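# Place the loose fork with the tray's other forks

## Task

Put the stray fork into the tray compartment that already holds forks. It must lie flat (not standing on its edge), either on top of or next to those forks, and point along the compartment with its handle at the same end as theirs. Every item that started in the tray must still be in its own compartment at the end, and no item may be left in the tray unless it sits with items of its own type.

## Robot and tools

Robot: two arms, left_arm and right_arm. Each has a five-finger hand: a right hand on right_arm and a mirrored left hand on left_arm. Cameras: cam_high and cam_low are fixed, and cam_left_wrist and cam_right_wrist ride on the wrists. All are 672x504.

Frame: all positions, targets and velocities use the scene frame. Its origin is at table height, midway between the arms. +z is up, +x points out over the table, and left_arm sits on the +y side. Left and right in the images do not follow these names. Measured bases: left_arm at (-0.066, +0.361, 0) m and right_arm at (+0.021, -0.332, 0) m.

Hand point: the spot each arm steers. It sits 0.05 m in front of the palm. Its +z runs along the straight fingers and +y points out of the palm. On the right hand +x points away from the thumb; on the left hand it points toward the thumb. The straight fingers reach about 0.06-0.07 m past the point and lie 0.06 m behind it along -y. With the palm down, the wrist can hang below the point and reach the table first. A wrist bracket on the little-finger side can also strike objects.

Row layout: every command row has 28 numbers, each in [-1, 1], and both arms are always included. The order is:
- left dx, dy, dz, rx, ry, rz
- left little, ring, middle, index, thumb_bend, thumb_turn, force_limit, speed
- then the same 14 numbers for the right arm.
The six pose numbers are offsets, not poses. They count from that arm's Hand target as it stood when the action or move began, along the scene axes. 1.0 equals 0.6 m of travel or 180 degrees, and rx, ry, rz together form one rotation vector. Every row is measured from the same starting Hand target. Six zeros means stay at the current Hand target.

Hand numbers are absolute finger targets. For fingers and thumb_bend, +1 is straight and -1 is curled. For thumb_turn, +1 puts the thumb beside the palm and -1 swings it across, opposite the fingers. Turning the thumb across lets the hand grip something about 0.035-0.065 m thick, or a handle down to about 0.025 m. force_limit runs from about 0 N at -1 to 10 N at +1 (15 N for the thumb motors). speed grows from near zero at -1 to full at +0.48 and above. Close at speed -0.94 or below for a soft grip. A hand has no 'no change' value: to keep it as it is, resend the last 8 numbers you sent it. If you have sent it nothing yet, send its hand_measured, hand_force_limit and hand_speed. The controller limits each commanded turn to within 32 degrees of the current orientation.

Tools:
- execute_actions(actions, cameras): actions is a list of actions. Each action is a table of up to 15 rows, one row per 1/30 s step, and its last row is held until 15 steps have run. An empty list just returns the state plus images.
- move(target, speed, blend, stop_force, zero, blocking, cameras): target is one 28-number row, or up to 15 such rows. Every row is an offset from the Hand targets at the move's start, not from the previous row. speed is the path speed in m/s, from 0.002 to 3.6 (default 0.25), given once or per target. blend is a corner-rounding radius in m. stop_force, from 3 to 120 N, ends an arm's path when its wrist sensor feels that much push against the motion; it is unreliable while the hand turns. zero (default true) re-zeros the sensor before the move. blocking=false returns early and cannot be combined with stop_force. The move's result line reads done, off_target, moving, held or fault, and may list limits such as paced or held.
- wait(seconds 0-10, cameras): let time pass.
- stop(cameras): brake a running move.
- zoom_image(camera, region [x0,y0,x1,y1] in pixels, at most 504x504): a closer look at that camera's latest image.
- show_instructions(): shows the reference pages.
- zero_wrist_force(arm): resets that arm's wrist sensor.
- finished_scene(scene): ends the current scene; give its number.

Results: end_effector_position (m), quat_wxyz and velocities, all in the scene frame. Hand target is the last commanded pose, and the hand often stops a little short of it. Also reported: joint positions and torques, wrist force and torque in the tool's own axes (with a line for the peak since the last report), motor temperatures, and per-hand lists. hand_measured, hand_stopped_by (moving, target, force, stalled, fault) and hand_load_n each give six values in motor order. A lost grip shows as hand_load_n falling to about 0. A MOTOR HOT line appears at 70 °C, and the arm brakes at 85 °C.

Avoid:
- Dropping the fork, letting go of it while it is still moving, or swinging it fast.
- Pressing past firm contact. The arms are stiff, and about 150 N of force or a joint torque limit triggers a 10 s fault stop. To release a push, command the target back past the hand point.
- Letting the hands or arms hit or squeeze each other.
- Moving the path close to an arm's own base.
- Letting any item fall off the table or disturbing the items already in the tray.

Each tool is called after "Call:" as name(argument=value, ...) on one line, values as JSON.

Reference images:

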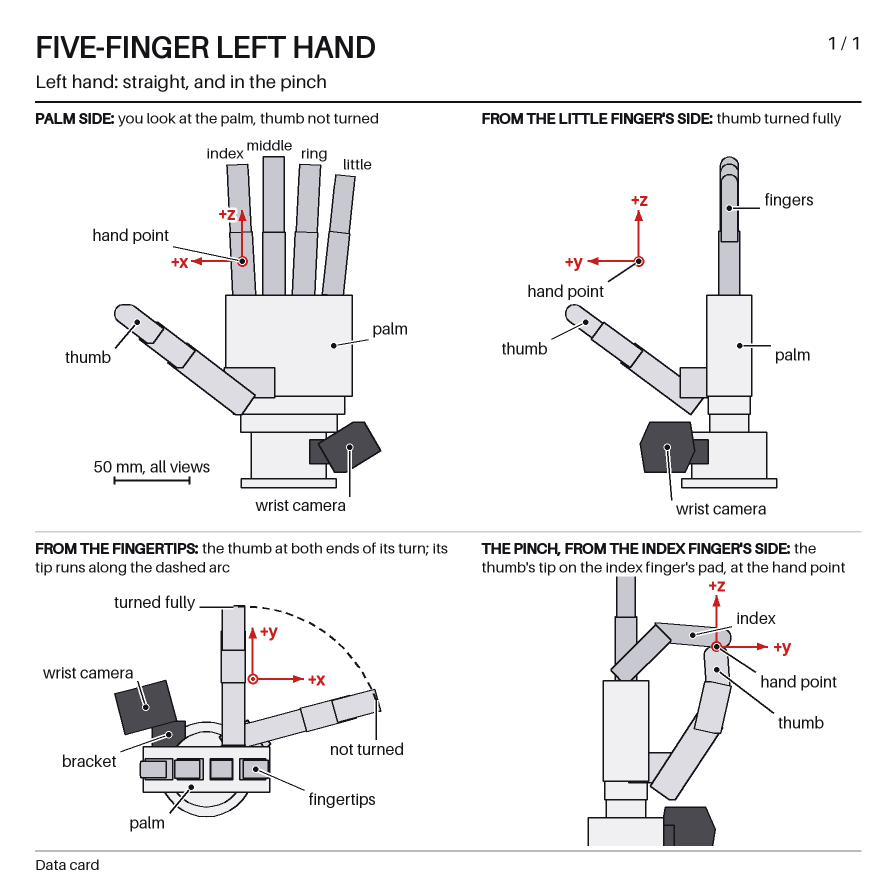

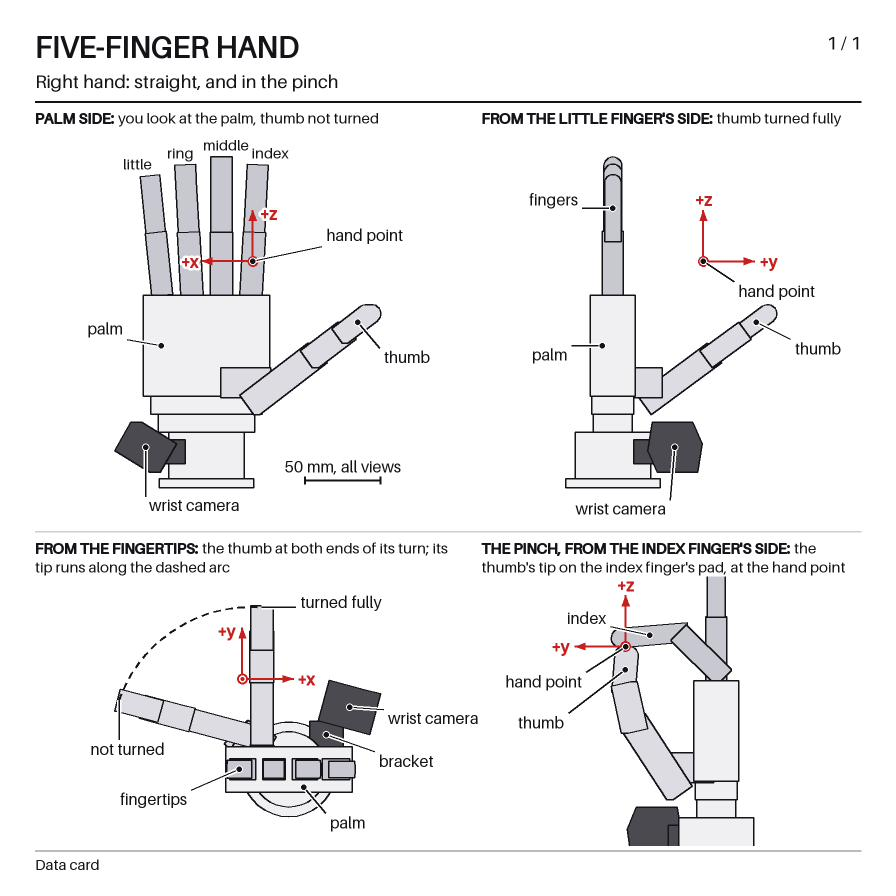

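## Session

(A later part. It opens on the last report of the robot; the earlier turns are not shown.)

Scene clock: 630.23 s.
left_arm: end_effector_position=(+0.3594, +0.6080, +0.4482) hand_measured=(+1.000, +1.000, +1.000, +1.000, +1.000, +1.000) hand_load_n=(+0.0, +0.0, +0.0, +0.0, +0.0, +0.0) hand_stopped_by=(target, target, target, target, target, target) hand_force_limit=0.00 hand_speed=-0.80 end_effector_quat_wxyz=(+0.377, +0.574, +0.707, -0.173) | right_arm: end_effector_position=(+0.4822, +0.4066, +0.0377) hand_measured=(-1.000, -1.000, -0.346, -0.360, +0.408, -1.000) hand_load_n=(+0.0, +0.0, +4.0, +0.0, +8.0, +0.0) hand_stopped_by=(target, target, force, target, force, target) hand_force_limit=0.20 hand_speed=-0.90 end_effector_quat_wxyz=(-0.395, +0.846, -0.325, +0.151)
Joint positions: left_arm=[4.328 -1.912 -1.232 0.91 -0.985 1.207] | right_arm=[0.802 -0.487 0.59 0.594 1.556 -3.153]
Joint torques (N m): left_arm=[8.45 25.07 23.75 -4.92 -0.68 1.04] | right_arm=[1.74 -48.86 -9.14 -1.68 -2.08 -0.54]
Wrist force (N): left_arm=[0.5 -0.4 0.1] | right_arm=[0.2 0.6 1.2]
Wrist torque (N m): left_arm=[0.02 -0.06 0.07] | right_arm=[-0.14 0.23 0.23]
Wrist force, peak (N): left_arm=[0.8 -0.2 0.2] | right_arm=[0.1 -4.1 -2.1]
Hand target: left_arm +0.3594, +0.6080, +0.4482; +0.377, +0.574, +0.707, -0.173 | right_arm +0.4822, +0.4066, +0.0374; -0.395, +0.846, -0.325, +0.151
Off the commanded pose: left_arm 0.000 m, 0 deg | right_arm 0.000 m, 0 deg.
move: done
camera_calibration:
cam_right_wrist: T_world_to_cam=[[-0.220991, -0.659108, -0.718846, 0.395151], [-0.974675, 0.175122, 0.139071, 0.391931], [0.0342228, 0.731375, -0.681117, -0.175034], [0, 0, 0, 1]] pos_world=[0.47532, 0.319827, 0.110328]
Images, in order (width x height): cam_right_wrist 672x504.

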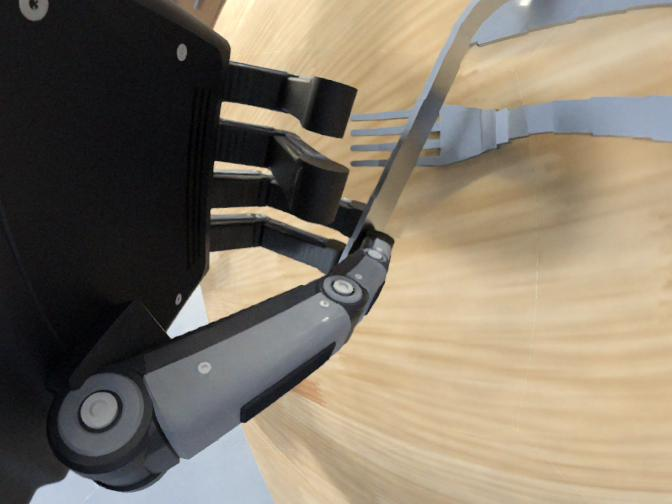

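Call:
move(target=[0,0,0,0,0,0,1,1,1,1,1,1,0,-0.8,0,0,0.1,0,0,0,-1,-1,-0.36,-0.36,0.34,-1,0.2,-0.9], speed=0.05, cameras=["cam_right_wrist", "cam_high"])

Scene clock: 640.57 s.
left_arm: end_effector_position=(+0.3594, +0.6080, +0.4482) hand_measured=(+1.000, +1.000, +1.000, +1.000, +1.000, +1.000) hand_load_n=(+0.0, +0.0, +0.0, +0.0, +0.0, +0.0) hand_stopped_by=(target, target, target, target, target, target) hand_force_limit=0.00 hand_speed=-0.80 end_effector_quat_wxyz=(+0.377, +0.574, +0.707, -0.173) | right_arm: end_effector_position=(+0.4822, +0.4066, +0.0976) hand_measured=(-1.000, -1.000, -0.346, -0.360, +0.408, -1.000) hand_load_n=(+0.0, +0.0, +4.5, +0.0, +7.0, +2.0) hand_stopped_by=(target, target, force, target, force, target) hand_force_limit=0.20 hand_speed=-0.90 end_effector_quat_wxyz=(-0.395, +0.846, -0.325, +0.151) end_effector_velocity=(+0.000, +0.000, -0.002) end_effector_angular_velocity=(+0.000, -0.001, -0.001)
Joint positions: left_arm=[4.328 -1.912 -1.232 0.91 -0.985 1.207] | right_arm=[0.802 -0.496 0.454 0.739 1.556 -3.153]
Joint velocities: left_arm=[within noise] | right_arm=[0 0 0.006 -0.007 0.001 0]
Joint torques (N m): left_arm=[8.03 24.73 23.18 -4.95 -0.82 0.91] | right_arm=[-2.62 -49.41 -7.62 -1.62 -1.67 0.75]
Wrist force (N): left_arm=[0.6 -0.1 0.0] | right_arm=[-0.3 0.3 0.8]
Wrist torque (N m): left_arm=[0.08 -0.08 0.07] | right_arm=[-0.16 0.26 0.20]
Wrist force, peak (N): left_arm=[1.2 0.1 -0.1] | right_arm=[0.1 1.3 1.6]
Hand target: left_arm +0.3594, +0.6080, +0.4482; +0.377, +0.574, +0.707, -0.173 | right_arm +0.4822, +0.4066, +0.0974; -0.395, +0.846, -0.325, +0.151
Off the commanded pose: left_arm 0.000 m, 0 deg | right_arm 0.000 m, 0 deg.
move: done
camera_calibration:
cam_right_wrist: T_world_to_cam=[[-0.221065, -0.65916, -0.718776, 0.43825], [-0.974662, 0.175111, 0.139177, 0.383579], [0.0341258, 0.731331, -0.681169, -0.134166], [0, 0, 0, 1]] pos_world=[0.47532, 0.319827, 0.170228]
Images, in order (width x height): cam_high 672x504, cam_right_wrist 672x504.

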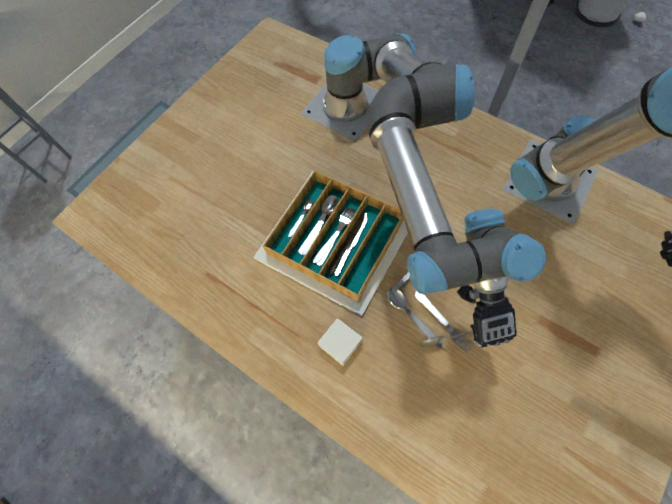

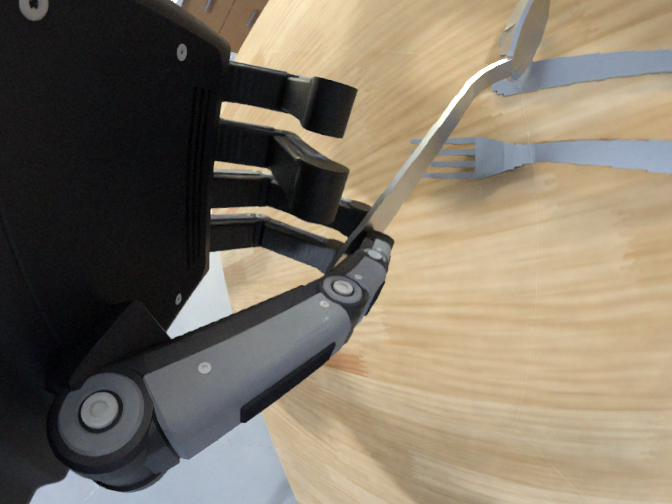

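Call:
move(target=[[0,0,0,0,0,0,1,1,1,1,1,1,0,-0.8,0,0,0.08,0,0,0,-1,-1,-0.36,-0.36,0.34,-1,0.2,-0.9],[0,0,0,0,0,0,1,1,1,1,1,1,0,-0.8,-0.25,0.15,0.08,0,0,0.2,-1,-1,-0.36,-0.36,0.34,-1,0.2,-0.9]], speed=[0.06,0.12], cameras=["cam_right_wrist", "cam_high"])

Scene clock: 692.43 s.
left_arm: end_effector_position=(+0.3594, +0.6080, +0.4482) hand_measured=(+1.000, +1.000, +1.000, +1.000, +1.000, +1.000) hand_load_n=(+0.0, +0.0, +0.0, +0.0, +0.0, +0.0) hand_stopped_by=(target, target, target, target, target, target) hand_force_limit=0.00 hand_speed=-0.80 end_effector_quat_wxyz=(+0.377, +0.574, +0.707, -0.173) | right_arm: end_effector_position=(+0.3315, +0.4956, +0.1450) hand_measured=(-1.000, -1.000, -0.344, -0.360, +0.408, -1.000) hand_load_n=(+0.0, +0.0, +8.5, +0.0, +7.0, +2.0) hand_stopped_by=(target, target, force, target, force, target) hand_force_limit=0.20 hand_speed=-0.90 end_effector_quat_wxyz=(-0.459, +0.886, -0.054, +0.039)
Joint positions: left_arm=[4.328 -1.912 -1.232 0.91 -0.985 1.207] | right_arm=[0.921 -0.333 0.035 0.97 1.179 -3.46]
Joint torques (N m): left_arm=[8.13 25.46 22.9 -5.02 -0.72 0.78] | right_arm=[-13.19 -60.66 -33.32 2.22 2.11 1.62]
Wrist force (N): left_arm=[0.6 -0.4 -0.1] | right_arm=[0.4 0.9 0.8]
Wrist torque (N m): left_arm=[0.03 -0.08 0.07] | right_arm=[-0.11 0.20 0.16]
Wrist force, peak (N): left_arm=[0.9 -0.4 -0.1] | right_arm=[0.5 1.3 1.6]
Hand target: left_arm +0.3594, +0.6080, +0.4482; +0.377, +0.574, +0.707, -0.173 | right_arm +0.3322, +0.4966, +0.1454; -0.422, +0.905, -0.047, +0.022
Off the commanded pose: left_arm 0.000 m, 0 deg | right_arm 0.001 m, 5 deg.
elbow stopped short (right arm): the move would have taken joint 3 (elbow) straighter than the controller allows.
move: off_target (right_arm)
camera_calibration:
cam_right_wrist: T_world_to_cam=[[0.21348, -0.60828, -0.764475, 0.33504], [-0.906284, -0.4155, 0.0775259, 0.49347], [-0.364796, 0.676281, -0.639975, -0.00834639], [0, 0, 0, 1]] pos_world=[0.372655, 0.414479, 0.212531]
Images, in order (width x height): cam_high 672x504, cam_right_wrist 672x504.

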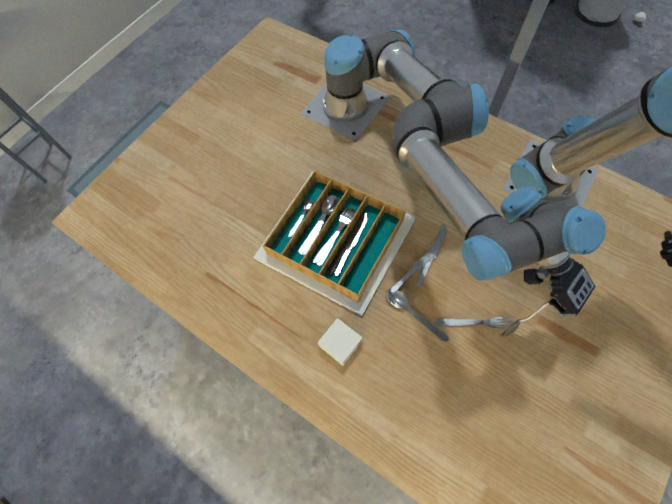

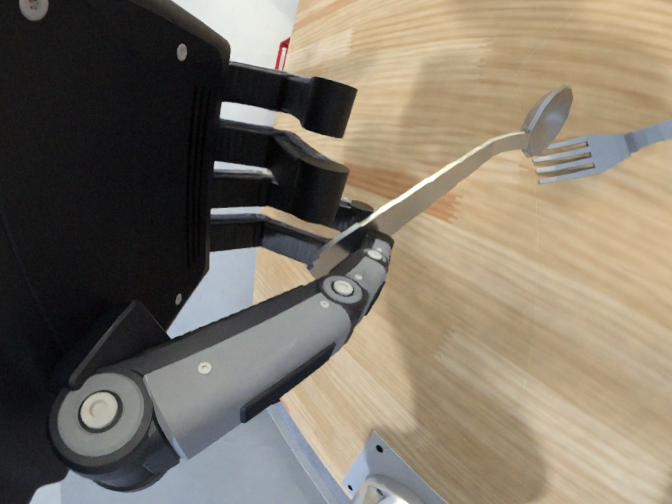

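Call:
move(target=[[0,0,0,0,0,0,1,1,1,1,1,1,0,-0.8,0,-0.03,0.05,0,0,0,-1,-1,-0.36,-0.36,0.34,-1,0.2,-0.9],[0,0,0,0,0,0,1,1,1,1,1,1,0,-0.8,0,-0.15,0.16,0,0,0,-1,-1,-0.36,-0.36,0.34,-1,0.2,-0.9]], speed=[0.06,0.12], cameras=["cam_right_wrist", "cam_high"])

Scene clock: 750.33 s.
left_arm: end_effector_position=(+0.3594, +0.6080, +0.4482) hand_measured=(+1.000, +1.000, +1.000, +1.000, +1.000, +1.000) hand_load_n=(+0.5, +0.0, +0.0, +0.0, +0.0, +0.0) hand_stopped_by=(target, target, target, target, target, target) hand_force_limit=0.00 hand_speed=-0.80 end_effector_quat_wxyz=(+0.377, +0.574, +0.707, -0.173) | right_arm: end_effector_position=(+0.3323, +0.4065, +0.2413) hand_measured=(-1.000, -1.000, -0.344, -0.360, +0.408, -1.000) hand_load_n=(+0.0, +0.0, +5.0, +0.0, +7.5, +1.0) hand_stopped_by=(target, target, force, target, force, target) hand_force_limit=0.20 hand_speed=-0.90 end_effector_quat_wxyz=(-0.422, +0.905, -0.048, +0.022)
Joint positions: left_arm=[4.328 -1.912 -1.232 0.91 -0.985 1.207] | right_arm=[0.843 -0.601 0.302 1.094 1.118 -3.56]
Joint torques (N m): left_arm=[7.45 25.34 22.01 -5.02 -0.8 0.62] | right_arm=[12.09 -50.69 -33.01 1.36 2.02 1.03]
Wrist force (N): left_arm=[0.6 -0.2 -0.3] | right_arm=[0.1 0.9 1.6]
Wrist torque (N m): left_arm=[0.09 -0.09 0.07] | right_arm=[-0.11 0.18 0.13]
Wrist force, peak (N): left_arm=[1.0 0.0 0.3] | right_arm=[-0.2 1.5 2.7]
Hand target: left_arm +0.3594, +0.6080, +0.4482; +0.377, +0.574, +0.707, -0.173 | right_arm +0.3322, +0.4066, +0.2414; -0.422, +0.905, -0.047, +0.022
Off the commanded pose: left_arm 0.000 m, 0 deg | right_arm 0.000 m, 0 deg.
elbow stopped short (right arm): the move would have taken joint 3 (elbow) straighter than the controller allows.
move: done
camera_calibration:
cam_right_wrist: T_world_to_cam=[[0.208429, -0.663396, -0.718654, 0.367307], [-0.891483, -0.431081, 0.13938, 0.436245], [-0.402263, 0.611617, -0.681256, 0.162591], [0, 0, 0, 1]] pos_world=[0.377752, 0.332283, 0.313929]
Images, in order (width x height): cam_high 672x504, cam_right_wrist 672x504.

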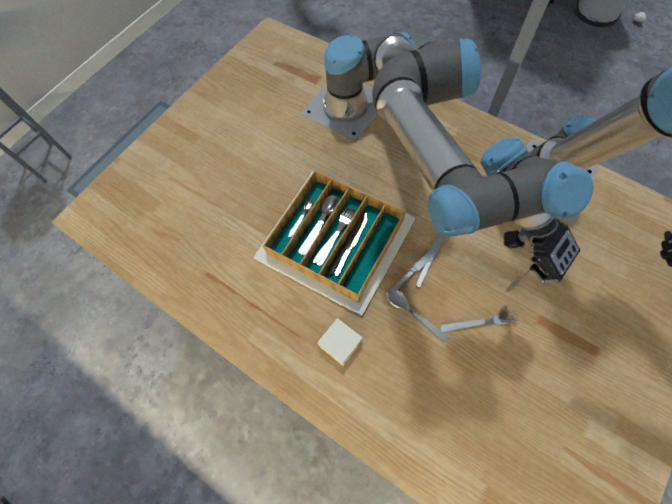

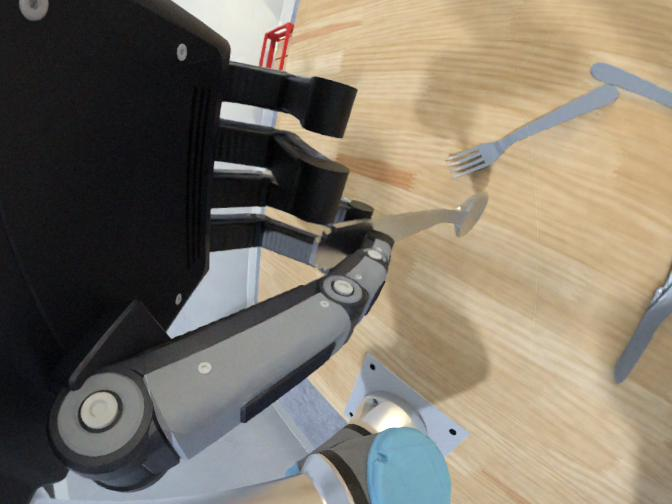

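Call:
move(target=[[0,0,0,0,0,0,1,1,1,1,1,1,0,-0.8,-0.03,-0.0343,-0.05,0,0,-0.25,-1,-1,-0.36,-0.36,0.34,-1,0.2,-0.9]], speed=0.15, cameras=["cam_right_wrist", "cam_high"])

Scene clock: 797.10 s.
left_arm: end_effector_position=(+0.3594, +0.6080, +0.4482) hand_measured=(+1.000, +1.000, +1.000, +1.000, +1.000, +1.000) hand_load_n=(+0.0, +0.0, +0.0, +0.0, +0.0, +0.0) hand_stopped_by=(target, target, target, target, target, target) hand_force_limit=0.00 hand_speed=-0.80 end_effector_quat_wxyz=(+0.377, +0.574, +0.707, -0.173) | right_arm: end_effector_position=(+0.3141, +0.3860, +0.2114) hand_measured=(-1.000, -1.000, -0.344, -0.360, +0.408, -1.000) hand_load_n=(+0.5, +0.0, +5.5, +0.0, +7.0, +1.0) hand_stopped_by=(target, target, force, target, force, target) hand_force_limit=0.20 hand_speed=-0.90 end_effector_quat_wxyz=(-0.382, +0.818, -0.390, +0.181)
Joint positions: left_arm=[4.328 -1.912 -1.232 0.91 -0.985 1.207] | right_arm=[1.026 -0.826 0.78 0.776 1.845 -2.902]
Joint torques (N m): left_arm=[8.1 25.02 23.34 -5.08 -0.87 0.36] | right_arm=[-13.53 -55.37 -21.82 -1.5 -0.19 1.11]
Wrist force (N): left_arm=[0.8 -0.1 0.0] | right_arm=[0.1 0.9 1.5]
Wrist torque (N m): left_arm=[0.08 -0.11 0.08] | right_arm=[-0.13 0.23 0.26]
Wrist force, peak (N): left_arm=[1.1 0.3 -0.2] | right_arm=[-0.1 1.2 2.0]
Hand target: left_arm +0.3594, +0.6080, +0.4482; +0.377, +0.574, +0.707, -0.173 | right_arm +0.3142, +0.3860, +0.2114; -0.382, +0.818, -0.390, +0.181
Off the commanded pose: left_arm 0.000 m, 0 deg | right_arm 0.000 m, 0 deg.
move: done
camera_calibration:
cam_right_wrist: T_world_to_cam=[[-0.32133, -0.61674, -0.718595, 0.484386], [-0.935379, 0.325067, 0.139276, 0.137237], [0.147694, 0.716912, -0.681339, -0.0659519], [0, 0, 0, 1]] pos_world=[0.293757, 0.301411, 0.284028]
Images, in order (width x height): cam_high 672x504, cam_right_wrist 672x504.

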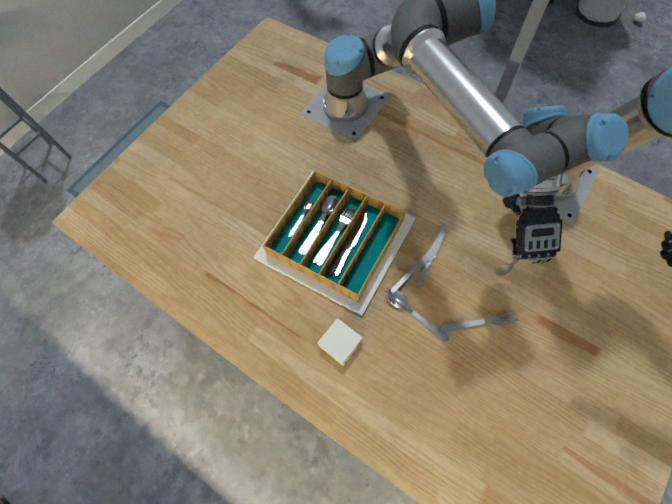

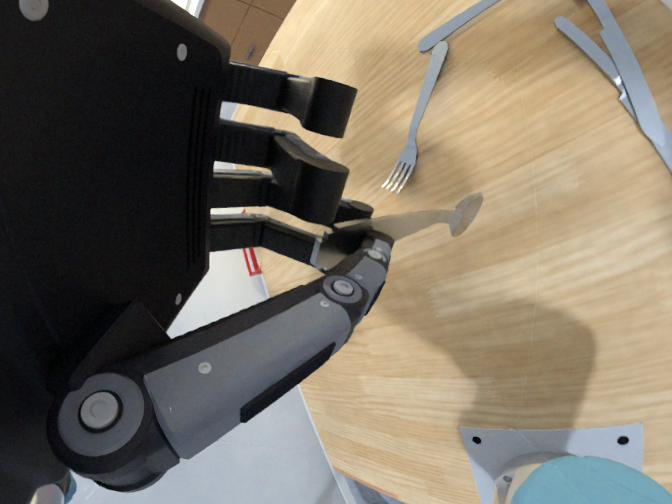

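Call:
move(target=[[0,0,0,0,0,0,1,1,1,1,1,1,0,-0.8,0,0,-0.28,0,0,0,-1,-1,-0.36,-0.36,0.34,-1,0.2,-0.9]], speed=0.03, stop_force=3, cameras=["cam_right_wrist"])

Scene clock: 806.00 s.
left_arm: end_effector_position=(+0.3594, +0.6080, +0.4482) hand_measured=(+1.000, +1.000, +1.000, +1.000, +1.000, +1.000) hand_load_n=(+0.0, +0.0, +0.0, +0.0, +0.0, +0.0) hand_stopped_by=(target, target, target, target, target, target) hand_force_limit=0.00 hand_speed=-0.80 end_effector_quat_wxyz=(+0.377, +0.574, +0.707, -0.173) | right_arm: end_effector_position=(+0.3142, +0.3860, +0.1790) hand_measured=(-1.000, -1.000, -0.346, -0.360, +0.408, -1.000) hand_load_n=(+0.0, +0.0, +5.0, +0.0, +7.0, +1.0) hand_stopped_by=(target, target, force, target, force, target) hand_force_limit=0.20 hand_speed=-0.90 end_effector_quat_wxyz=(-0.382, +0.818, -0.390, +0.182)
Joint positions: left_arm=[4.328 -1.912 -1.232 0.91 -0.985 1.207] | right_arm=[1.026 -0.826 0.864 0.693 1.845 -2.902]
Joint torques (N m): left_arm=[7.18 25.56 22.38 -5.08 -0.88 0.4] | right_arm=[-10.08 -56.27 -23.04 -1.33 2.56 1.22]
Wrist force (N): left_arm=[0.4 -0.4 0.0] | right_arm=[0.0 0.8 1.6]
Wrist torque (N m): left_arm=[0.04 -0.04 0.07] | right_arm=[-0.16 0.23 0.22]
Wrist force, peak (N): left_arm=[1.1 0.0 -0.1] | right_arm=[-0.3 -5.4 -2.8]
Hand target: left_arm +0.3594, +0.6080, +0.4482; +0.377, +0.574, +0.707, -0.173 | right_arm +0.3142, +0.3860, +0.1790; -0.382, +0.818, -0.390, +0.182 (not the last commanded pose)
Off the commanded pose: left_arm 0.000 m, 0 deg | right_arm 0.136 m, 0 deg.
move: contact (right_arm)
camera_calibration:
cam_right_wrist: T_world_to_cam=[[-0.321574, -0.616525, -0.71867, 0.461163], [-0.935247, 0.325437, 0.139301, 0.141686], [0.147999, 0.716929, -0.681255, -0.0881585], [0, 0, 0, 1]] pos_world=[0.293857, 0.301412, 0.251628]
Images, in order (width x height): cam_right_wrist 672x504.

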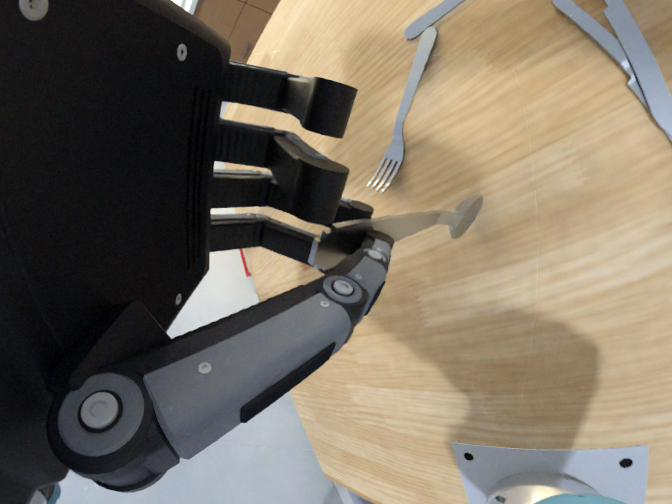

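Call:
move(target=[[0,0,0,0,0,0,1,1,1,1,1,1,0,-0.8,0,0,-0.08,0,0,0,-1,-1,-0.36,-0.36,0.34,-1,0.2,-0.9]], speed=0.02, stop_force=3, cameras=["cam_right_wrist", "cam_low"])

Scene clock: 817.70 s.
left_arm: end_effector_position=(+0.3594, +0.6080, +0.4482) hand_measured=(+1.000, +1.000, +1.000, +1.000, +1.000, +1.000) hand_load_n=(+0.0, +0.0, +0.0, +0.0, +0.5, +0.0) hand_stopped_by=(target, target, target, target, target, target) hand_force_limit=0.00 hand_speed=-0.80 end_effector_quat_wxyz=(+0.377, +0.574, +0.707, -0.173) | right_arm: end_effector_position=(+0.3142, +0.3860, +0.1782) hand_measured=(-1.000, -1.000, -0.346, -0.360, +0.408, -1.000) hand_load_n=(+0.0, +0.0, +4.5, +0.0, +7.0, +1.5) hand_stopped_by=(target, target, force, target, force, target) hand_force_limit=0.20 hand_speed=-0.90 end_effector_quat_wxyz=(-0.382, +0.818, -0.390, +0.182)
Joint positions: left_arm=[4.328 -1.912 -1.232 0.91 -0.985 1.207] | right_arm=[1.026 -0.826 0.866 0.691 1.845 -2.902]
Joint torques (N m): left_arm=[6.09 25.64 21.88 -4.95 -0.87 0.25] | right_arm=[-9.93 -44.16 -35 -1.34 2.49 1.18]
Wrist force (N): left_arm=[0.4 -0.3 -0.3] | right_arm=[0.0 1.1 1.8]
Wrist torque (N m): left_arm=[0.07 -0.07 0.06] | right_arm=[-0.14 0.22 0.23]
Wrist force, peak (N): left_arm=[1.0 -0.2 0.2] | right_arm=[0.1 -5.3 -3.3]
Hand target: left_arm +0.3594, +0.6080, +0.4482; +0.377, +0.574, +0.707, -0.173 | right_arm +0.3142, +0.3860, +0.1782; -0.382, +0.818, -0.390, +0.182 (not the last commanded pose)
Off the commanded pose: left_arm 0.000 m, 0 deg | right_arm 0.047 m, 0 deg.
move: contact (right_arm)
camera_calibration:
cam_right_wrist: T_world_to_cam=[[-0.321491, -0.616474, -0.718751, 0.460568], [-0.935258, 0.325449, 0.139195, 0.141824], [0.148107, 0.716967, -0.681192, -0.0887627], [0, 0, 0, 1]] pos_world=[0.293857, 0.301412, 0.250828]
Images, in order (width x height): cam_low 672x504, cam_right_wrist 672x504.

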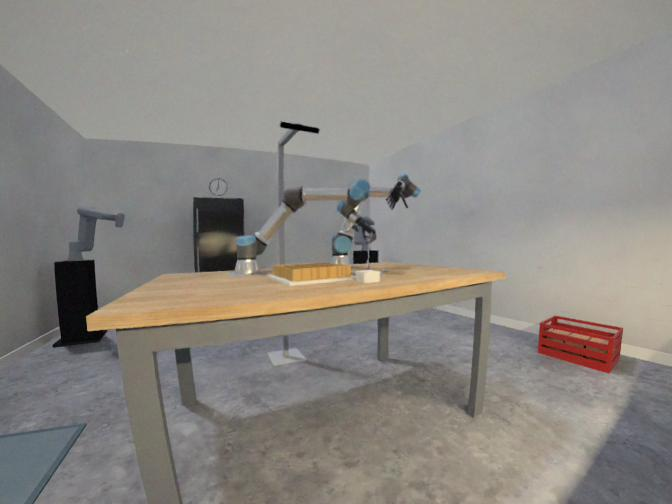

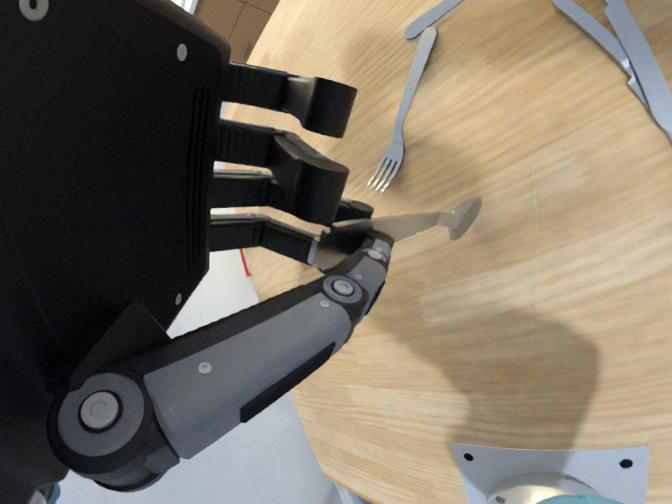

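Call:
zoom_image(camera="cam_low", region=[260, 160, 460, 310])

Call:
zoom_image(camera="cam_right_wrist", region=[290, 120, 540, 320])

Scaled by 2.520 from the camera's 672x504 image, which has a finer 960x720 frame.

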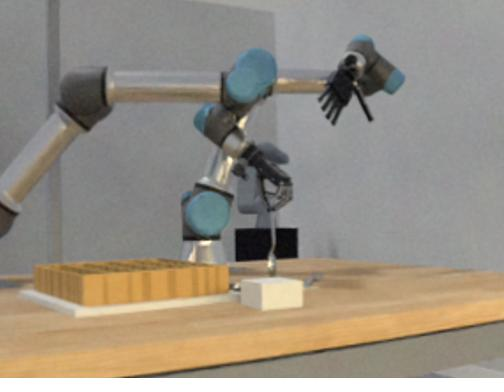

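Scaled by 2.016 from the camera's 672x504 image, which has a finer 960x720 frame.

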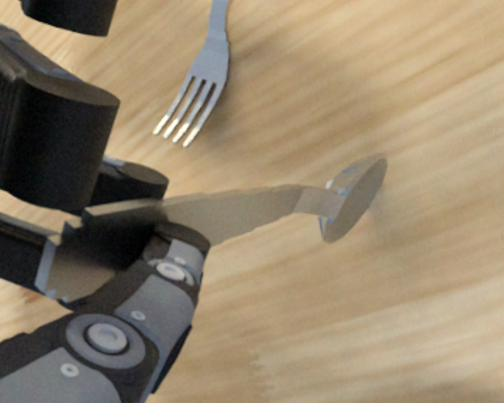

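Call:
move(target=[[0,0,0,0,0,0,1,1,1,1,1,1,0,-0.8,0,0,0.03,0,0,0,-1,-1,-0.36,-0.36,0.34,-1,0.2,-0.9],[0,0,0,0,0,0,1,1,1,1,1,1,0,-0.8,0.137,-0.168,0.03,0,0,0,-1,-1,-0.36,-0.36,0.34,-1,0.2,-0.9]], speed=[0.1,0.15], cameras=["cam_right_wrist"])

Scene clock: 871.00 s.
left_arm: end_effector_position=(+0.3594, +0.6080, +0.4482) hand_measured=(+1.000, +1.000, +1.000, +1.000, +1.000, +1.000) hand_load_n=(+0.0, +0.0, +0.0, +0.0, +0.0, +0.0) hand_stopped_by=(target, target, target, target, target, target) hand_force_limit=0.00 hand_speed=-0.80 end_effector_quat_wxyz=(+0.377, +0.574, +0.707, -0.173) | right_arm: end_effector_position=(+0.3963, +0.2852, +0.1962) hand_measured=(-1.000, -1.000, -0.346, -0.360, +0.408, -1.000) hand_load_n=(+0.0, +0.0, +5.0, +0.0, +7.0, +1.0) hand_stopped_by=(target, target, force, target, force, target) hand_force_limit=0.20 hand_speed=-0.90 end_effector_quat_wxyz=(-0.382, +0.818, -0.390, +0.181)
Joint positions: left_arm=[4.328 -1.912 -1.232 0.91 -0.985 1.207] | right_arm=[0.81 -1.009 1.118 0.593 1.682 -3.047]
Joint torques (N m): left_arm=[6.2 26.68 21.83 -4.88 -0.73 -0.02] | right_arm=[-1.98 -39.62 -29.58 2.37 2.08 0.34]
Wrist force (N): left_arm=[0.4 -0.2 0.2] | right_arm=[0.0 1.3 2.0]
Wrist torque (N m): left_arm=[0.04 -0.04 0.05] | right_arm=[-0.11 0.22 0.10]
Wrist force, peak (N): left_arm=[1.0 -0.2 0.1] | right_arm=[1.4 1.1 2.1]
Hand target: left_arm +0.3594, +0.6080, +0.4482; +0.377, +0.574, +0.707, -0.173 | right_arm +0.3964, +0.2852, +0.1962; -0.382, +0.818, -0.390, +0.182
Off the commanded pose: left_arm 0.000 m, 0 deg | right_arm 0.000 m, 0 deg.
move: done
camera_calibration:
cam_right_wrist: T_world_to_cam=[[-0.321549, -0.616407, -0.718783, 0.437777], [-0.93524, 0.32547, 0.139269, 0.248878], [0.148096, 0.717016, -0.681143, -0.0164095], [0, 0, 0, 1]] pos_world=[0.375957, 0.200612, 0.268828]
Images, in order (width x height): cam_right_wrist 672x504.

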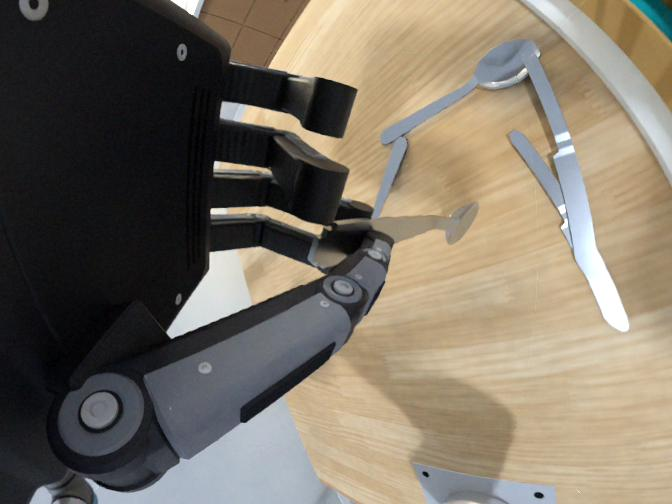

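Call:
move(target=[[0,0,0,0,0,0,1,1,1,1,1,1,0,-0.8,0,0,-0.03,0,0,0,-1,-1,-0.36,-0.36,0.34,-1,0.2,-0.9],[0,0,0,0,0,0,1,1,1,1,1,1,0,-0.8,-0.0367,0.0453,-0.046,0,0,0,-1,-1,-0.36,-0.36,0.34,-1,0.2,-0.9],[0,0,0,0,0,0,1,1,1,1,1,1,0,-0.8,-0.0734,0.0906,-0.0833,0,0,0,-1,-1,-0.36,-0.36,0.34,-1,0.2,-0.9]], speed=0.03, blend=0.005, stop_force=8, cameras=["cam_right_wrist", "cam_low"])

Call:
zoom_image(camera="cam_low", region=[260, 160, 460, 310])

Scene clock: 895.80 s.
left_arm: end_effector_position=(+0.3594, +0.6080, +0.4482) hand_measured=(+1.000, +1.000, +1.000, +1.000, +1.000, +1.000) hand_load_n=(+0.0, +0.0, +0.0, +0.0, +0.0, +0.0) hand_stopped_by=(target, target, target, target, target, target) hand_force_limit=0.00 hand_speed=-0.80 end_effector_quat_wxyz=(+0.377, +0.574, +0.707, -0.173) | right_arm: end_effector_position=(+0.3524, +0.3395, +0.1462) hand_measured=(-1.000, -1.000, -0.346, -0.360, +0.408, -1.000) hand_load_n=(+0.0, +0.0, +4.5, +0.0, +7.0, +1.0) hand_stopped_by=(target, target, force, target, force, target) hand_force_limit=0.20 hand_speed=-0.90 end_effector_quat_wxyz=(-0.382, +0.818, -0.390, +0.182)
Joint positions: left_arm=[4.328 -1.912 -1.232 0.91 -0.985 1.207] | right_arm=[0.93 -0.907 1.084 0.539 1.773 -2.967]
Joint torques (N m): left_arm=[5.8 26.56 21.56 -4.94 -0.75 -0.29] | right_arm=[-12.59 -52.99 -8.24 2.16 -3.01 -1.49]
Wrist force (N): left_arm=[0.6 -0.2 0.3] | right_arm=[0.1 0.5 1.6]
Wrist torque (N m): left_arm=[0.04 -0.07 0.08] | right_arm=[-0.15 0.23 0.11]
Wrist force, peak (N): left_arm=[1.0 -0.4 -0.1] | right_arm=[-2.4 -5.8 -3.4]
Hand target: left_arm +0.3594, +0.6080, +0.4482; +0.377, +0.574, +0.707, -0.173 | right_arm +0.3524, +0.3395, +0.1462; -0.382, +0.818, -0.390, +0.182
Off the commanded pose: left_arm 0.000 m, 0 deg | right_arm 0.000 m, 0 deg.
move: done
camera_calibration:
cam_right_wrist: T_world_to_cam=[[-0.321502, -0.616526, -0.718702, 0.421189], [-0.935256, 0.325459, 0.139186, 0.197137], [0.148096, 0.716919, -0.681245, -0.0828521], [0, 0, 0, 1]] pos_world=[0.332057, 0.254912, 0.218828]
Images, in order (width x height): cam_low 672x504, cam_right_wrist 672x504.

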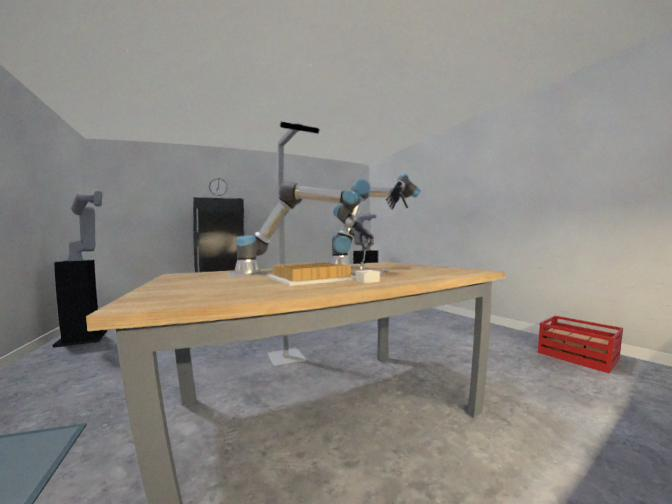

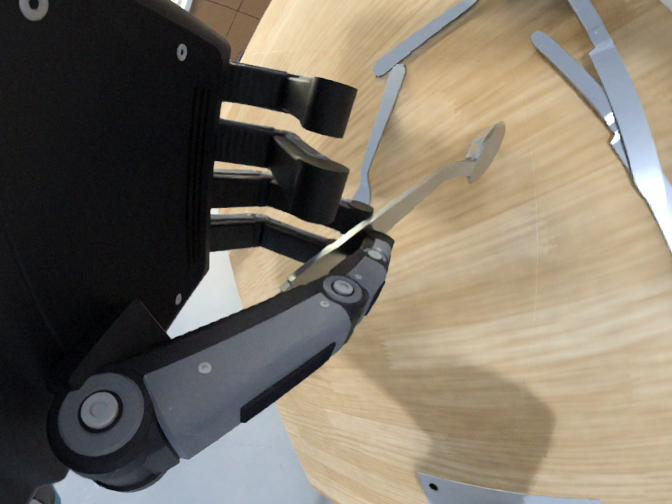

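Scaled by 2.520 from the camera's 672x504 image, which has a finer 960x720 frame.

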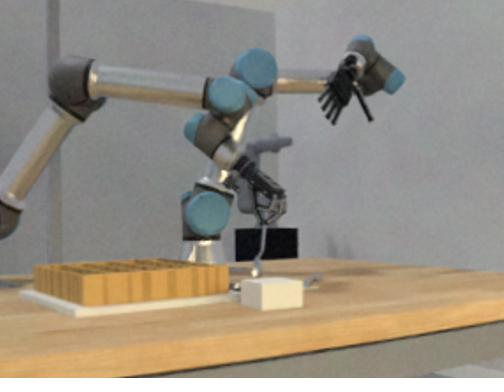

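Call:
move(target=[[0,0,0,0,0,0,1,1,1,1,1,1,0,-0.8,-0.0314,0.0389,-0.05,0,0,0,-1,-1,-0.36,-0.36,0.34,-1,0.2,-0.9],[0,0,0,0,0,0,1,1,1,1,1,1,0,-0.8,-0.0576,0.0713,-0.1084,0,0,0,-1,-1,-0.36,-0.36,0.34,-1,0.2,-0.9],[0,0,0,0,0,0,1,1,1,1,1,1,0,-0.8,-0.0734,0.0907,-0.155,0,0,0,-1,-1,-0.36,-0.36,0.34,-1,0.2,-0.9]], speed=0.04, blend=0.005, stop_force=8, cameras=["cam_right_wrist"])

Call:
zoom_image(camera="cam_right_wrist", region=[260, 80, 510, 330])

Scene clock: 918.20 s.
left_arm: end_effector_position=(+0.3594, +0.6080, +0.4482) hand_measured=(+1.000, +1.000, +1.000, +1.000, +1.000, +1.000) hand_load_n=(+0.0, +0.0, +0.0, -0.5, +0.0, +0.0) hand_stopped_by=(target, target, target, target, target, target) hand_force_limit=0.00 hand_speed=-0.80 end_effector_quat_wxyz=(+0.377, +0.574, +0.707, -0.173) | right_arm: end_effector_position=(+0.3083, +0.3940, +0.0532) hand_measured=(-1.000, -1.000, -0.346, -0.360, +0.408, -1.000) hand_load_n=(+0.5, +0.0, +4.0, +0.5, +8.5, +1.5) hand_stopped_by=(target, target, force, target, force, target) hand_force_limit=0.20 hand_speed=-0.90 end_effector_quat_wxyz=(-0.382, +0.818, -0.390, +0.182)
Joint positions: left_arm=[4.328 -1.912 -1.232 0.91 -0.985 1.207] | right_arm=[1.041 -0.747 1.05 0.43 1.856 -2.892]
Joint torques (N m): left_arm=[5.85 26.12 21.5 -4.94 -0.91 -0.52] | right_arm=[-12.82 -57.05 -9.63 2.49 -2.72 -1.32]
Wrist force (N): left_arm=[0.6 -0.2 0.3] | right_arm=[-0.4 -0.2 1.5]
Wrist torque (N m): left_arm=[0.05 -0.07 0.08] | right_arm=[-0.20 0.27 0.07]
Wrist force, peak (N): left_arm=[1.0 -0.3 -0.1] | right_arm=[-1.4 -3.1 -1.0]
Hand target: left_arm +0.3594, +0.6080, +0.4482; +0.377, +0.574, +0.707, -0.173 | right_arm +0.3083, +0.3940, +0.0532; -0.382, +0.818, -0.390, +0.182
Off the commanded pose: left_arm 0.000 m, 0 deg | right_arm 0.000 m, 0 deg.
move: done
camera_calibration:
cam_right_wrist: T_world_to_cam=[[-0.321482, -0.61643, -0.718793, 0.373748], [-0.935263, 0.325426, 0.139217, 0.151108], [0.148096, 0.717016, -0.681143, -0.178792], [0, 0, 0, 1]] pos_world=[0.287957, 0.309412, 0.125828]
Images, in order (width x height): cam_right_wrist 672x504.

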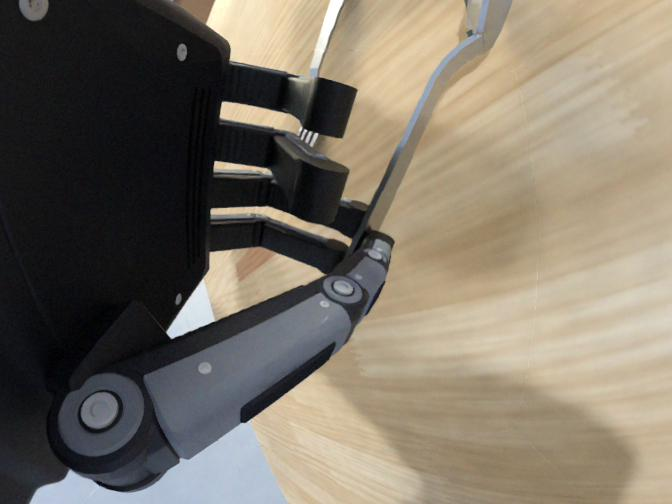

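Scaled by 2.016 from the camera's 672x504 image, which has a finer 960x720 frame.

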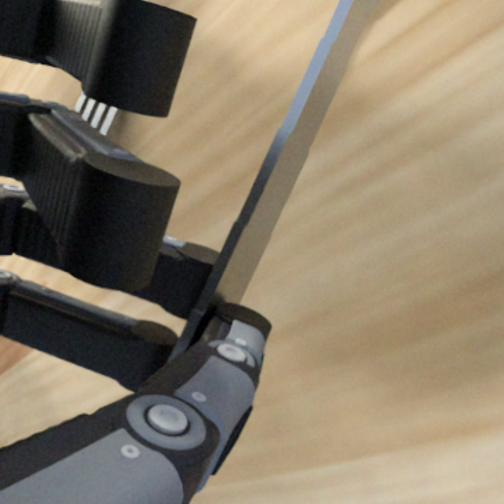

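Call:
move(target=[0,0,0,0,0,0,1,1,1,1,1,1,0,-0.8,-0.0063,0.0078,-0.06,0,0,0,-1,-1,-0.36,-0.36,0.34,-1,0.2,-0.9], speed=0.02, stop_force=3, cameras=["cam_right_wrist"])

Scene clock: 928.47 s.
left_arm: end_effector_position=(+0.3594, +0.6080, +0.4482) hand_measured=(+1.000, +1.000, +1.000, +1.000, +1.000, +1.000) hand_load_n=(+0.0, +0.0, +0.0, +0.0, +0.0, +0.0) hand_stopped_by=(target, target, target, target, target, target) hand_force_limit=0.00 hand_speed=-0.80 end_effector_quat_wxyz=(+0.377, +0.574, +0.707, -0.173) | right_arm: end_effector_position=(+0.3049, +0.3982, +0.0204) hand_measured=(-1.000, -1.000, -0.346, -0.360, +0.408, -1.000) hand_load_n=(+0.0, +0.0, +4.5, +0.0, +7.5, +0.5) hand_stopped_by=(target, target, force, target, force, target) hand_force_limit=0.20 hand_speed=-0.90 end_effector_quat_wxyz=(-0.382, +0.818, -0.390, +0.182)
Joint positions: left_arm=[4.328 -1.912 -1.232 0.91 -0.985 1.207] | right_arm=[1.049 -0.71 1.07 0.375 1.862 -2.886]
Joint torques (N m): left_arm=[5.37 26.36 21.91 -5.11 -0.76 -0.56] | right_arm=[-12.25 -57.81 -32.84 -0.75 -2.64 -1.29]
Wrist force (N): left_arm=[0.5 0.0 0.3] | right_arm=[-0.1 0.1 1.7]
Wrist torque (N m): left_arm=[0.07 -0.05 0.06] | right_arm=[-0.19 0.26 0.07]
Wrist force, peak (N): left_arm=[1.1 0.1 -0.1] | right_arm=[1.7 -8.1 -3.3]
Hand target: left_arm +0.3594, +0.6080, +0.4482; +0.377, +0.574, +0.707, -0.173 | right_arm +0.3049, +0.3982, +0.0204; -0.382, +0.818, -0.390, +0.182 (not the last commanded pose)
Off the commanded pose: left_arm 0.000 m, 0 deg | right_arm 0.003 m, 0 deg.
move: contact (right_arm)
camera_calibration:
cam_right_wrist: T_world_to_cam=[[-0.321502, -0.616526, -0.718702, 0.351695], [-0.935256, 0.325459, 0.139186, 0.151118], [0.148096, 0.716919, -0.681245, -0.203601], [0, 0, 0, 1]] pos_world=[0.284557, 0.313612, 0.0930282]
Images, in order (width x height): cam_right_wrist 672x504.

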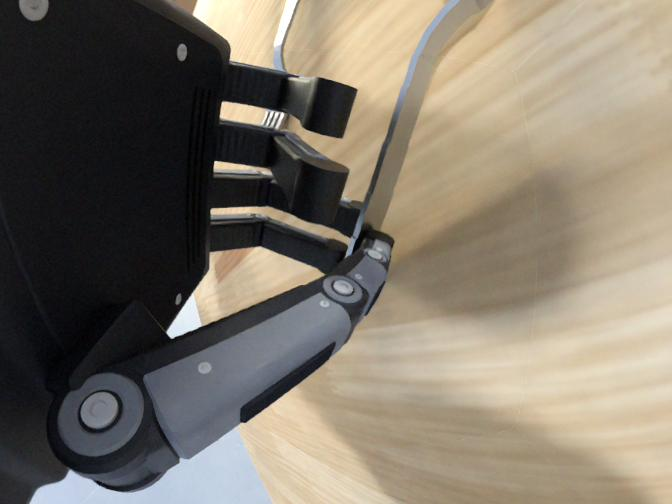

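Call:
execute_actions(actions=[[[0,0,0,0,0,0,1,1,1,1,1,1,0,-0.8,0,0,0,0,0,0,-1,-1,-0.3,-0.3,0.5,-1,0.2,-0.85]],[[0,0,0,0,0,0,1,1,1,1,1,1,0,-0.8,0,0,0,0,0,0,-1,-1,-0.3,-0.3,0.5,-1,0.2,-0.85]],[[0,0,0,0,0,0,1,1,1,1,1,1,0,-0.8,0,0,0,0,0,0,-1,-1,-0.22,-0.2,0.7,-1,0.2,-0.8]],[[0,0,0,0,0,0,1,1,1,1,1,1,0,-0.8,0,0,0,0,0,0,-1,-1,-0.2,-0.16,0.84,-1,0.2,-0.8]]], cameras=["cam_right_wrist"])

Scene clock: 942.23 s.
left_arm: end_effector_position=(+0.3594, +0.6080, +0.4482) hand_measured=(+1.000, +1.000, +1.000, +1.000, +1.000, +1.000) hand_load_n=(+0.0, -0.5, +0.0, +0.0, +0.0, +0.0) hand_stopped_by=(target, target, target, target, target, target) hand_force_limit=0.00 hand_speed=-0.80 end_effector_quat_wxyz=(+0.377, +0.574, +0.707, -0.173) | right_arm: end_effector_position=(+0.3049, +0.3982, +0.0204) hand_measured=(-1.000, -1.000, -0.200, -0.160, +0.840, -1.000) hand_load_n=(+0.0, +0.0, +0.0, +0.0, +0.0, +0.0) hand_stopped_by=(target, target, target, target, target, target) hand_force_limit=0.20 hand_speed=-0.80 end_effector_quat_wxyz=(-0.382, +0.818, -0.390, +0.182)
Joint positions: left_arm=[4.328 -1.912 -1.232 0.91 -0.985 1.207] | right_arm=[1.049 -0.71 1.07 0.375 1.862 -2.886]
Joint torques (N m): left_arm=[5.41 26.98 21.4 -5.06 -0.72 -0.52] | right_arm=[-9.96 -53.01 -29.52 -0.81 -2.26 -1.35]
Wrist force (N): left_arm=[0.5 0.1 -0.1] | right_arm=[0.0 0.0 1.1]
Wrist torque (N m): left_arm=[0.11 -0.07 0.06] | right_arm=[-0.18 0.26 0.10]
Wrist force, peak (N): left_arm=[0.8 -0.5 -0.4] | right_arm=[-0.1 0.2 2.1]
Hand target: left_arm +0.3594, +0.6080, +0.4482; +0.377, +0.574, +0.707, -0.173 | right_arm +0.3049, +0.3982, +0.0204; -0.382, +0.818, -0.390, +0.182
Off the commanded pose: left_arm 0.000 m, 0 deg | right_arm 0.000 m, 0 deg.
Step readings (end_effector_position of left_arm | right_arm):
0: (+0.3594, +0.6080, +0.4482) | (+0.3049, +0.3982, +0.0204)
1: (+0.3594, +0.6080, +0.4482) | (+0.3049, +0.3982, +0.0204)
2: (+0.3594, +0.6080, +0.4482) | (+0.3049, +0.3982, +0.0204)
4: (+0.3594, +0.6080, +0.4482) | (+0.3049, +0.3982, +0.0204)
8: (+0.3594, +0.6080, +0.4482) | (+0.3049, +0.3982, +0.0204)
15: (+0.3594, +0.6080, +0.4482) | (+0.3049, +0.3982, +0.0204)
16: (+0.3594, +0.6080, +0.4482) | (+0.3049, +0.3982, +0.0204)
17: (+0.3594, +0.6080, +0.4482) | (+0.3049, +0.3982, +0.0204)
19: (+0.3594, +0.6080, +0.4482) | (+0.3049, +0.3982, +0.0204)
23: (+0.3594, +0.6080, +0.4482) | (+0.3049, +0.3982, +0.0204)
30: (+0.3594, +0.6080, +0.4482) | (+0.3049, +0.3982, +0.0204)
31: (+0.3594, +0.6080, +0.4482) | (+0.3049, +0.3982, +0.0204)
32: (+0.3594, +0.6080, +0.4482) | (+0.3049, +0.3982, +0.0204)
34: (+0.3594, +0.6080, +0.4482) | (+0.3049, +0.3982, +0.0204)
38: (+0.3594, +0.6080, +0.4482) | (+0.3049, +0.3982, +0.0204)
45: (+0.3594, +0.6080, +0.4482) | (+0.3049, +0.3982, +0.0204)
46: (+0.3594, +0.6080, +0.4482) | (+0.3049, +0.3982, +0.0204)
47: (+0.3594, +0.6080, +0.4482) | (+0.3049, +0.3982, +0.0204)
49: (+0.3594, +0.6080, +0.4482) | (+0.3049, +0.3982, +0.0204)
53: (+0.3594, +0.6080, +0.4482) | (+0.3049, +0.3982, +0.0204)
60: (+0.3594, +0.6080, +0.4482) | (+0.3049, +0.3982, +0.0204)
camera_calibration:
cam_right_wrist: T_world_to_cam=[[-0.321491, -0.616474, -0.718751, 0.351681], [-0.935258, 0.325449, 0.139195, 0.151121], [0.148107, 0.716967, -0.681192, -0.203624], [0, 0, 0, 1]] pos_world=[0.284557, 0.313612, 0.0930282]
Images, in order (width x height): cam_right_wrist 672x504.

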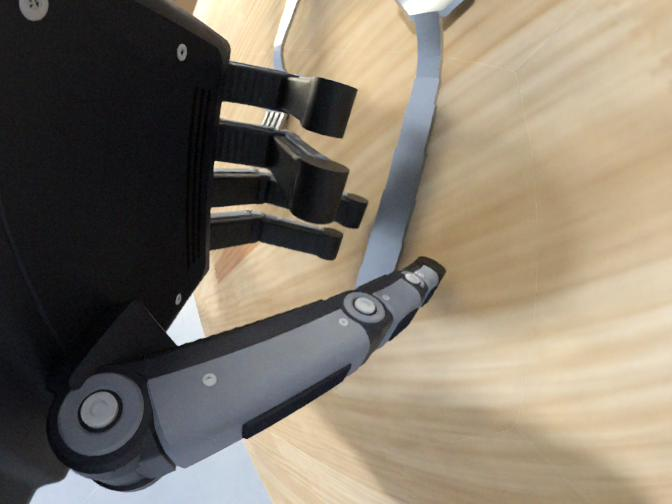

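Call:
move(target=[[0,0,0,0,0,0,1,1,1,1,1,1,0,-0.8,0,0,0.12,0,0,0,-1,-1,-0.2,-0.16,0.84,-1,0.2,-0.8],[0,0,0,0,0,0,1,1,1,1,1,1,0,-0.8,0.2,0.02,0.12,0,0,0,-1,-1,-0.2,-0.16,0.84,-1,0.2,-0.8]], speed=0.2, blend=0.02, cameras=["cam_right_wrist"])

Call:
zoom_image(camera="cam_right_wrist", region=[260, 60, 560, 360])

Scene clock: 952.20 s.
left_arm: end_effector_position=(+0.3594, +0.6080, +0.4482) hand_measured=(+1.000, +1.000, +1.000, +1.000, +1.000, +1.000) hand_load_n=(+0.0, +0.0, +0.0, +0.0, +0.0, +0.0) hand_stopped_by=(target, target, target, target, target, target) hand_force_limit=0.00 hand_speed=-0.80 end_effector_quat_wxyz=(+0.377, +0.574, +0.707, -0.173) | right_arm: end_effector_position=(+0.4248, +0.4102, +0.0924) hand_measured=(-1.000, -1.000, -0.200, -0.160, +0.840, -1.000) hand_load_n=(+0.0, +0.0, +0.0, +0.0, +0.0, +0.0) hand_stopped_by=(target, target, target, target, target, target) hand_force_limit=0.20 hand_speed=-0.80 end_effector_quat_wxyz=(-0.382, +0.818, -0.390, +0.182)
Joint positions: left_arm=[4.328 -1.912 -1.232 0.91 -0.985 1.207] | right_arm=[0.904 -0.592 0.656 0.648 1.754 -2.984]
Joint torques (N m): left_arm=[3.73 27.19 21.37 -5.07 -0.72 -0.78] | right_arm=[0.16 -50.02 -24.3 -0.74 1.49 -0.27]
Wrist force (N): left_arm=[0.9 -0.2 0.0] | right_arm=[0.0 -0.1 1.1]
Wrist torque (N m): left_arm=[0.07 -0.13 0.09] | right_arm=[-0.20 0.24 0.07]
Wrist force, peak (N): left_arm=[1.0 -0.5 -0.1] | right_arm=[-0.3 1.9 2.4]
Hand target: left_arm +0.3594, +0.6080, +0.4482; +0.377, +0.574, +0.707, -0.173 | right_arm +0.4249, +0.4102, +0.0924; -0.382, +0.818, -0.390, +0.182
Off the commanded pose: left_arm 0.000 m, 0 deg | right_arm 0.000 m, 0 deg.
move: done
camera_calibration:
cam_right_wrist: T_world_to_cam=[[-0.321569, -0.616502, -0.718692, 0.449406], [-0.935233, 0.325503, 0.139237, 0.249296], [0.148097, 0.716919, -0.681245, -0.180912], [0, 0, 0, 1]] pos_world=[0.404457, 0.325612, 0.165028]
Images, in order (width x height): cam_right_wrist 672x504.

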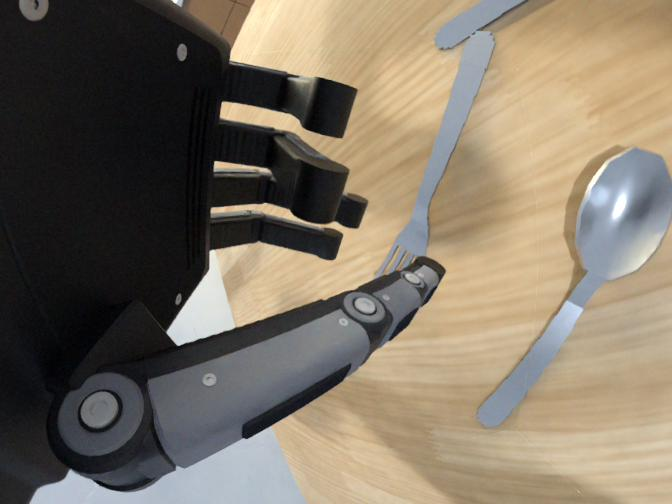

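Scaled by 1.680 from the camera's 672x504 image, which has a finer 960x720 frame.

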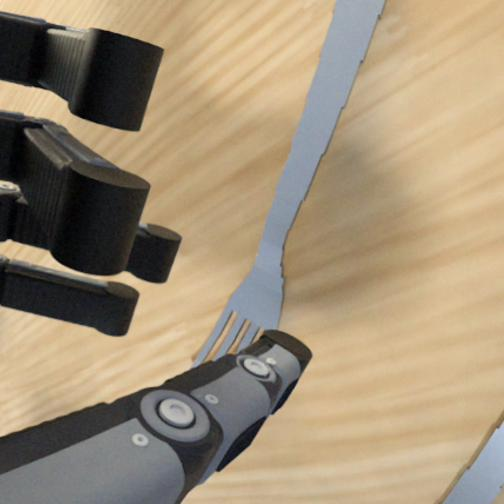

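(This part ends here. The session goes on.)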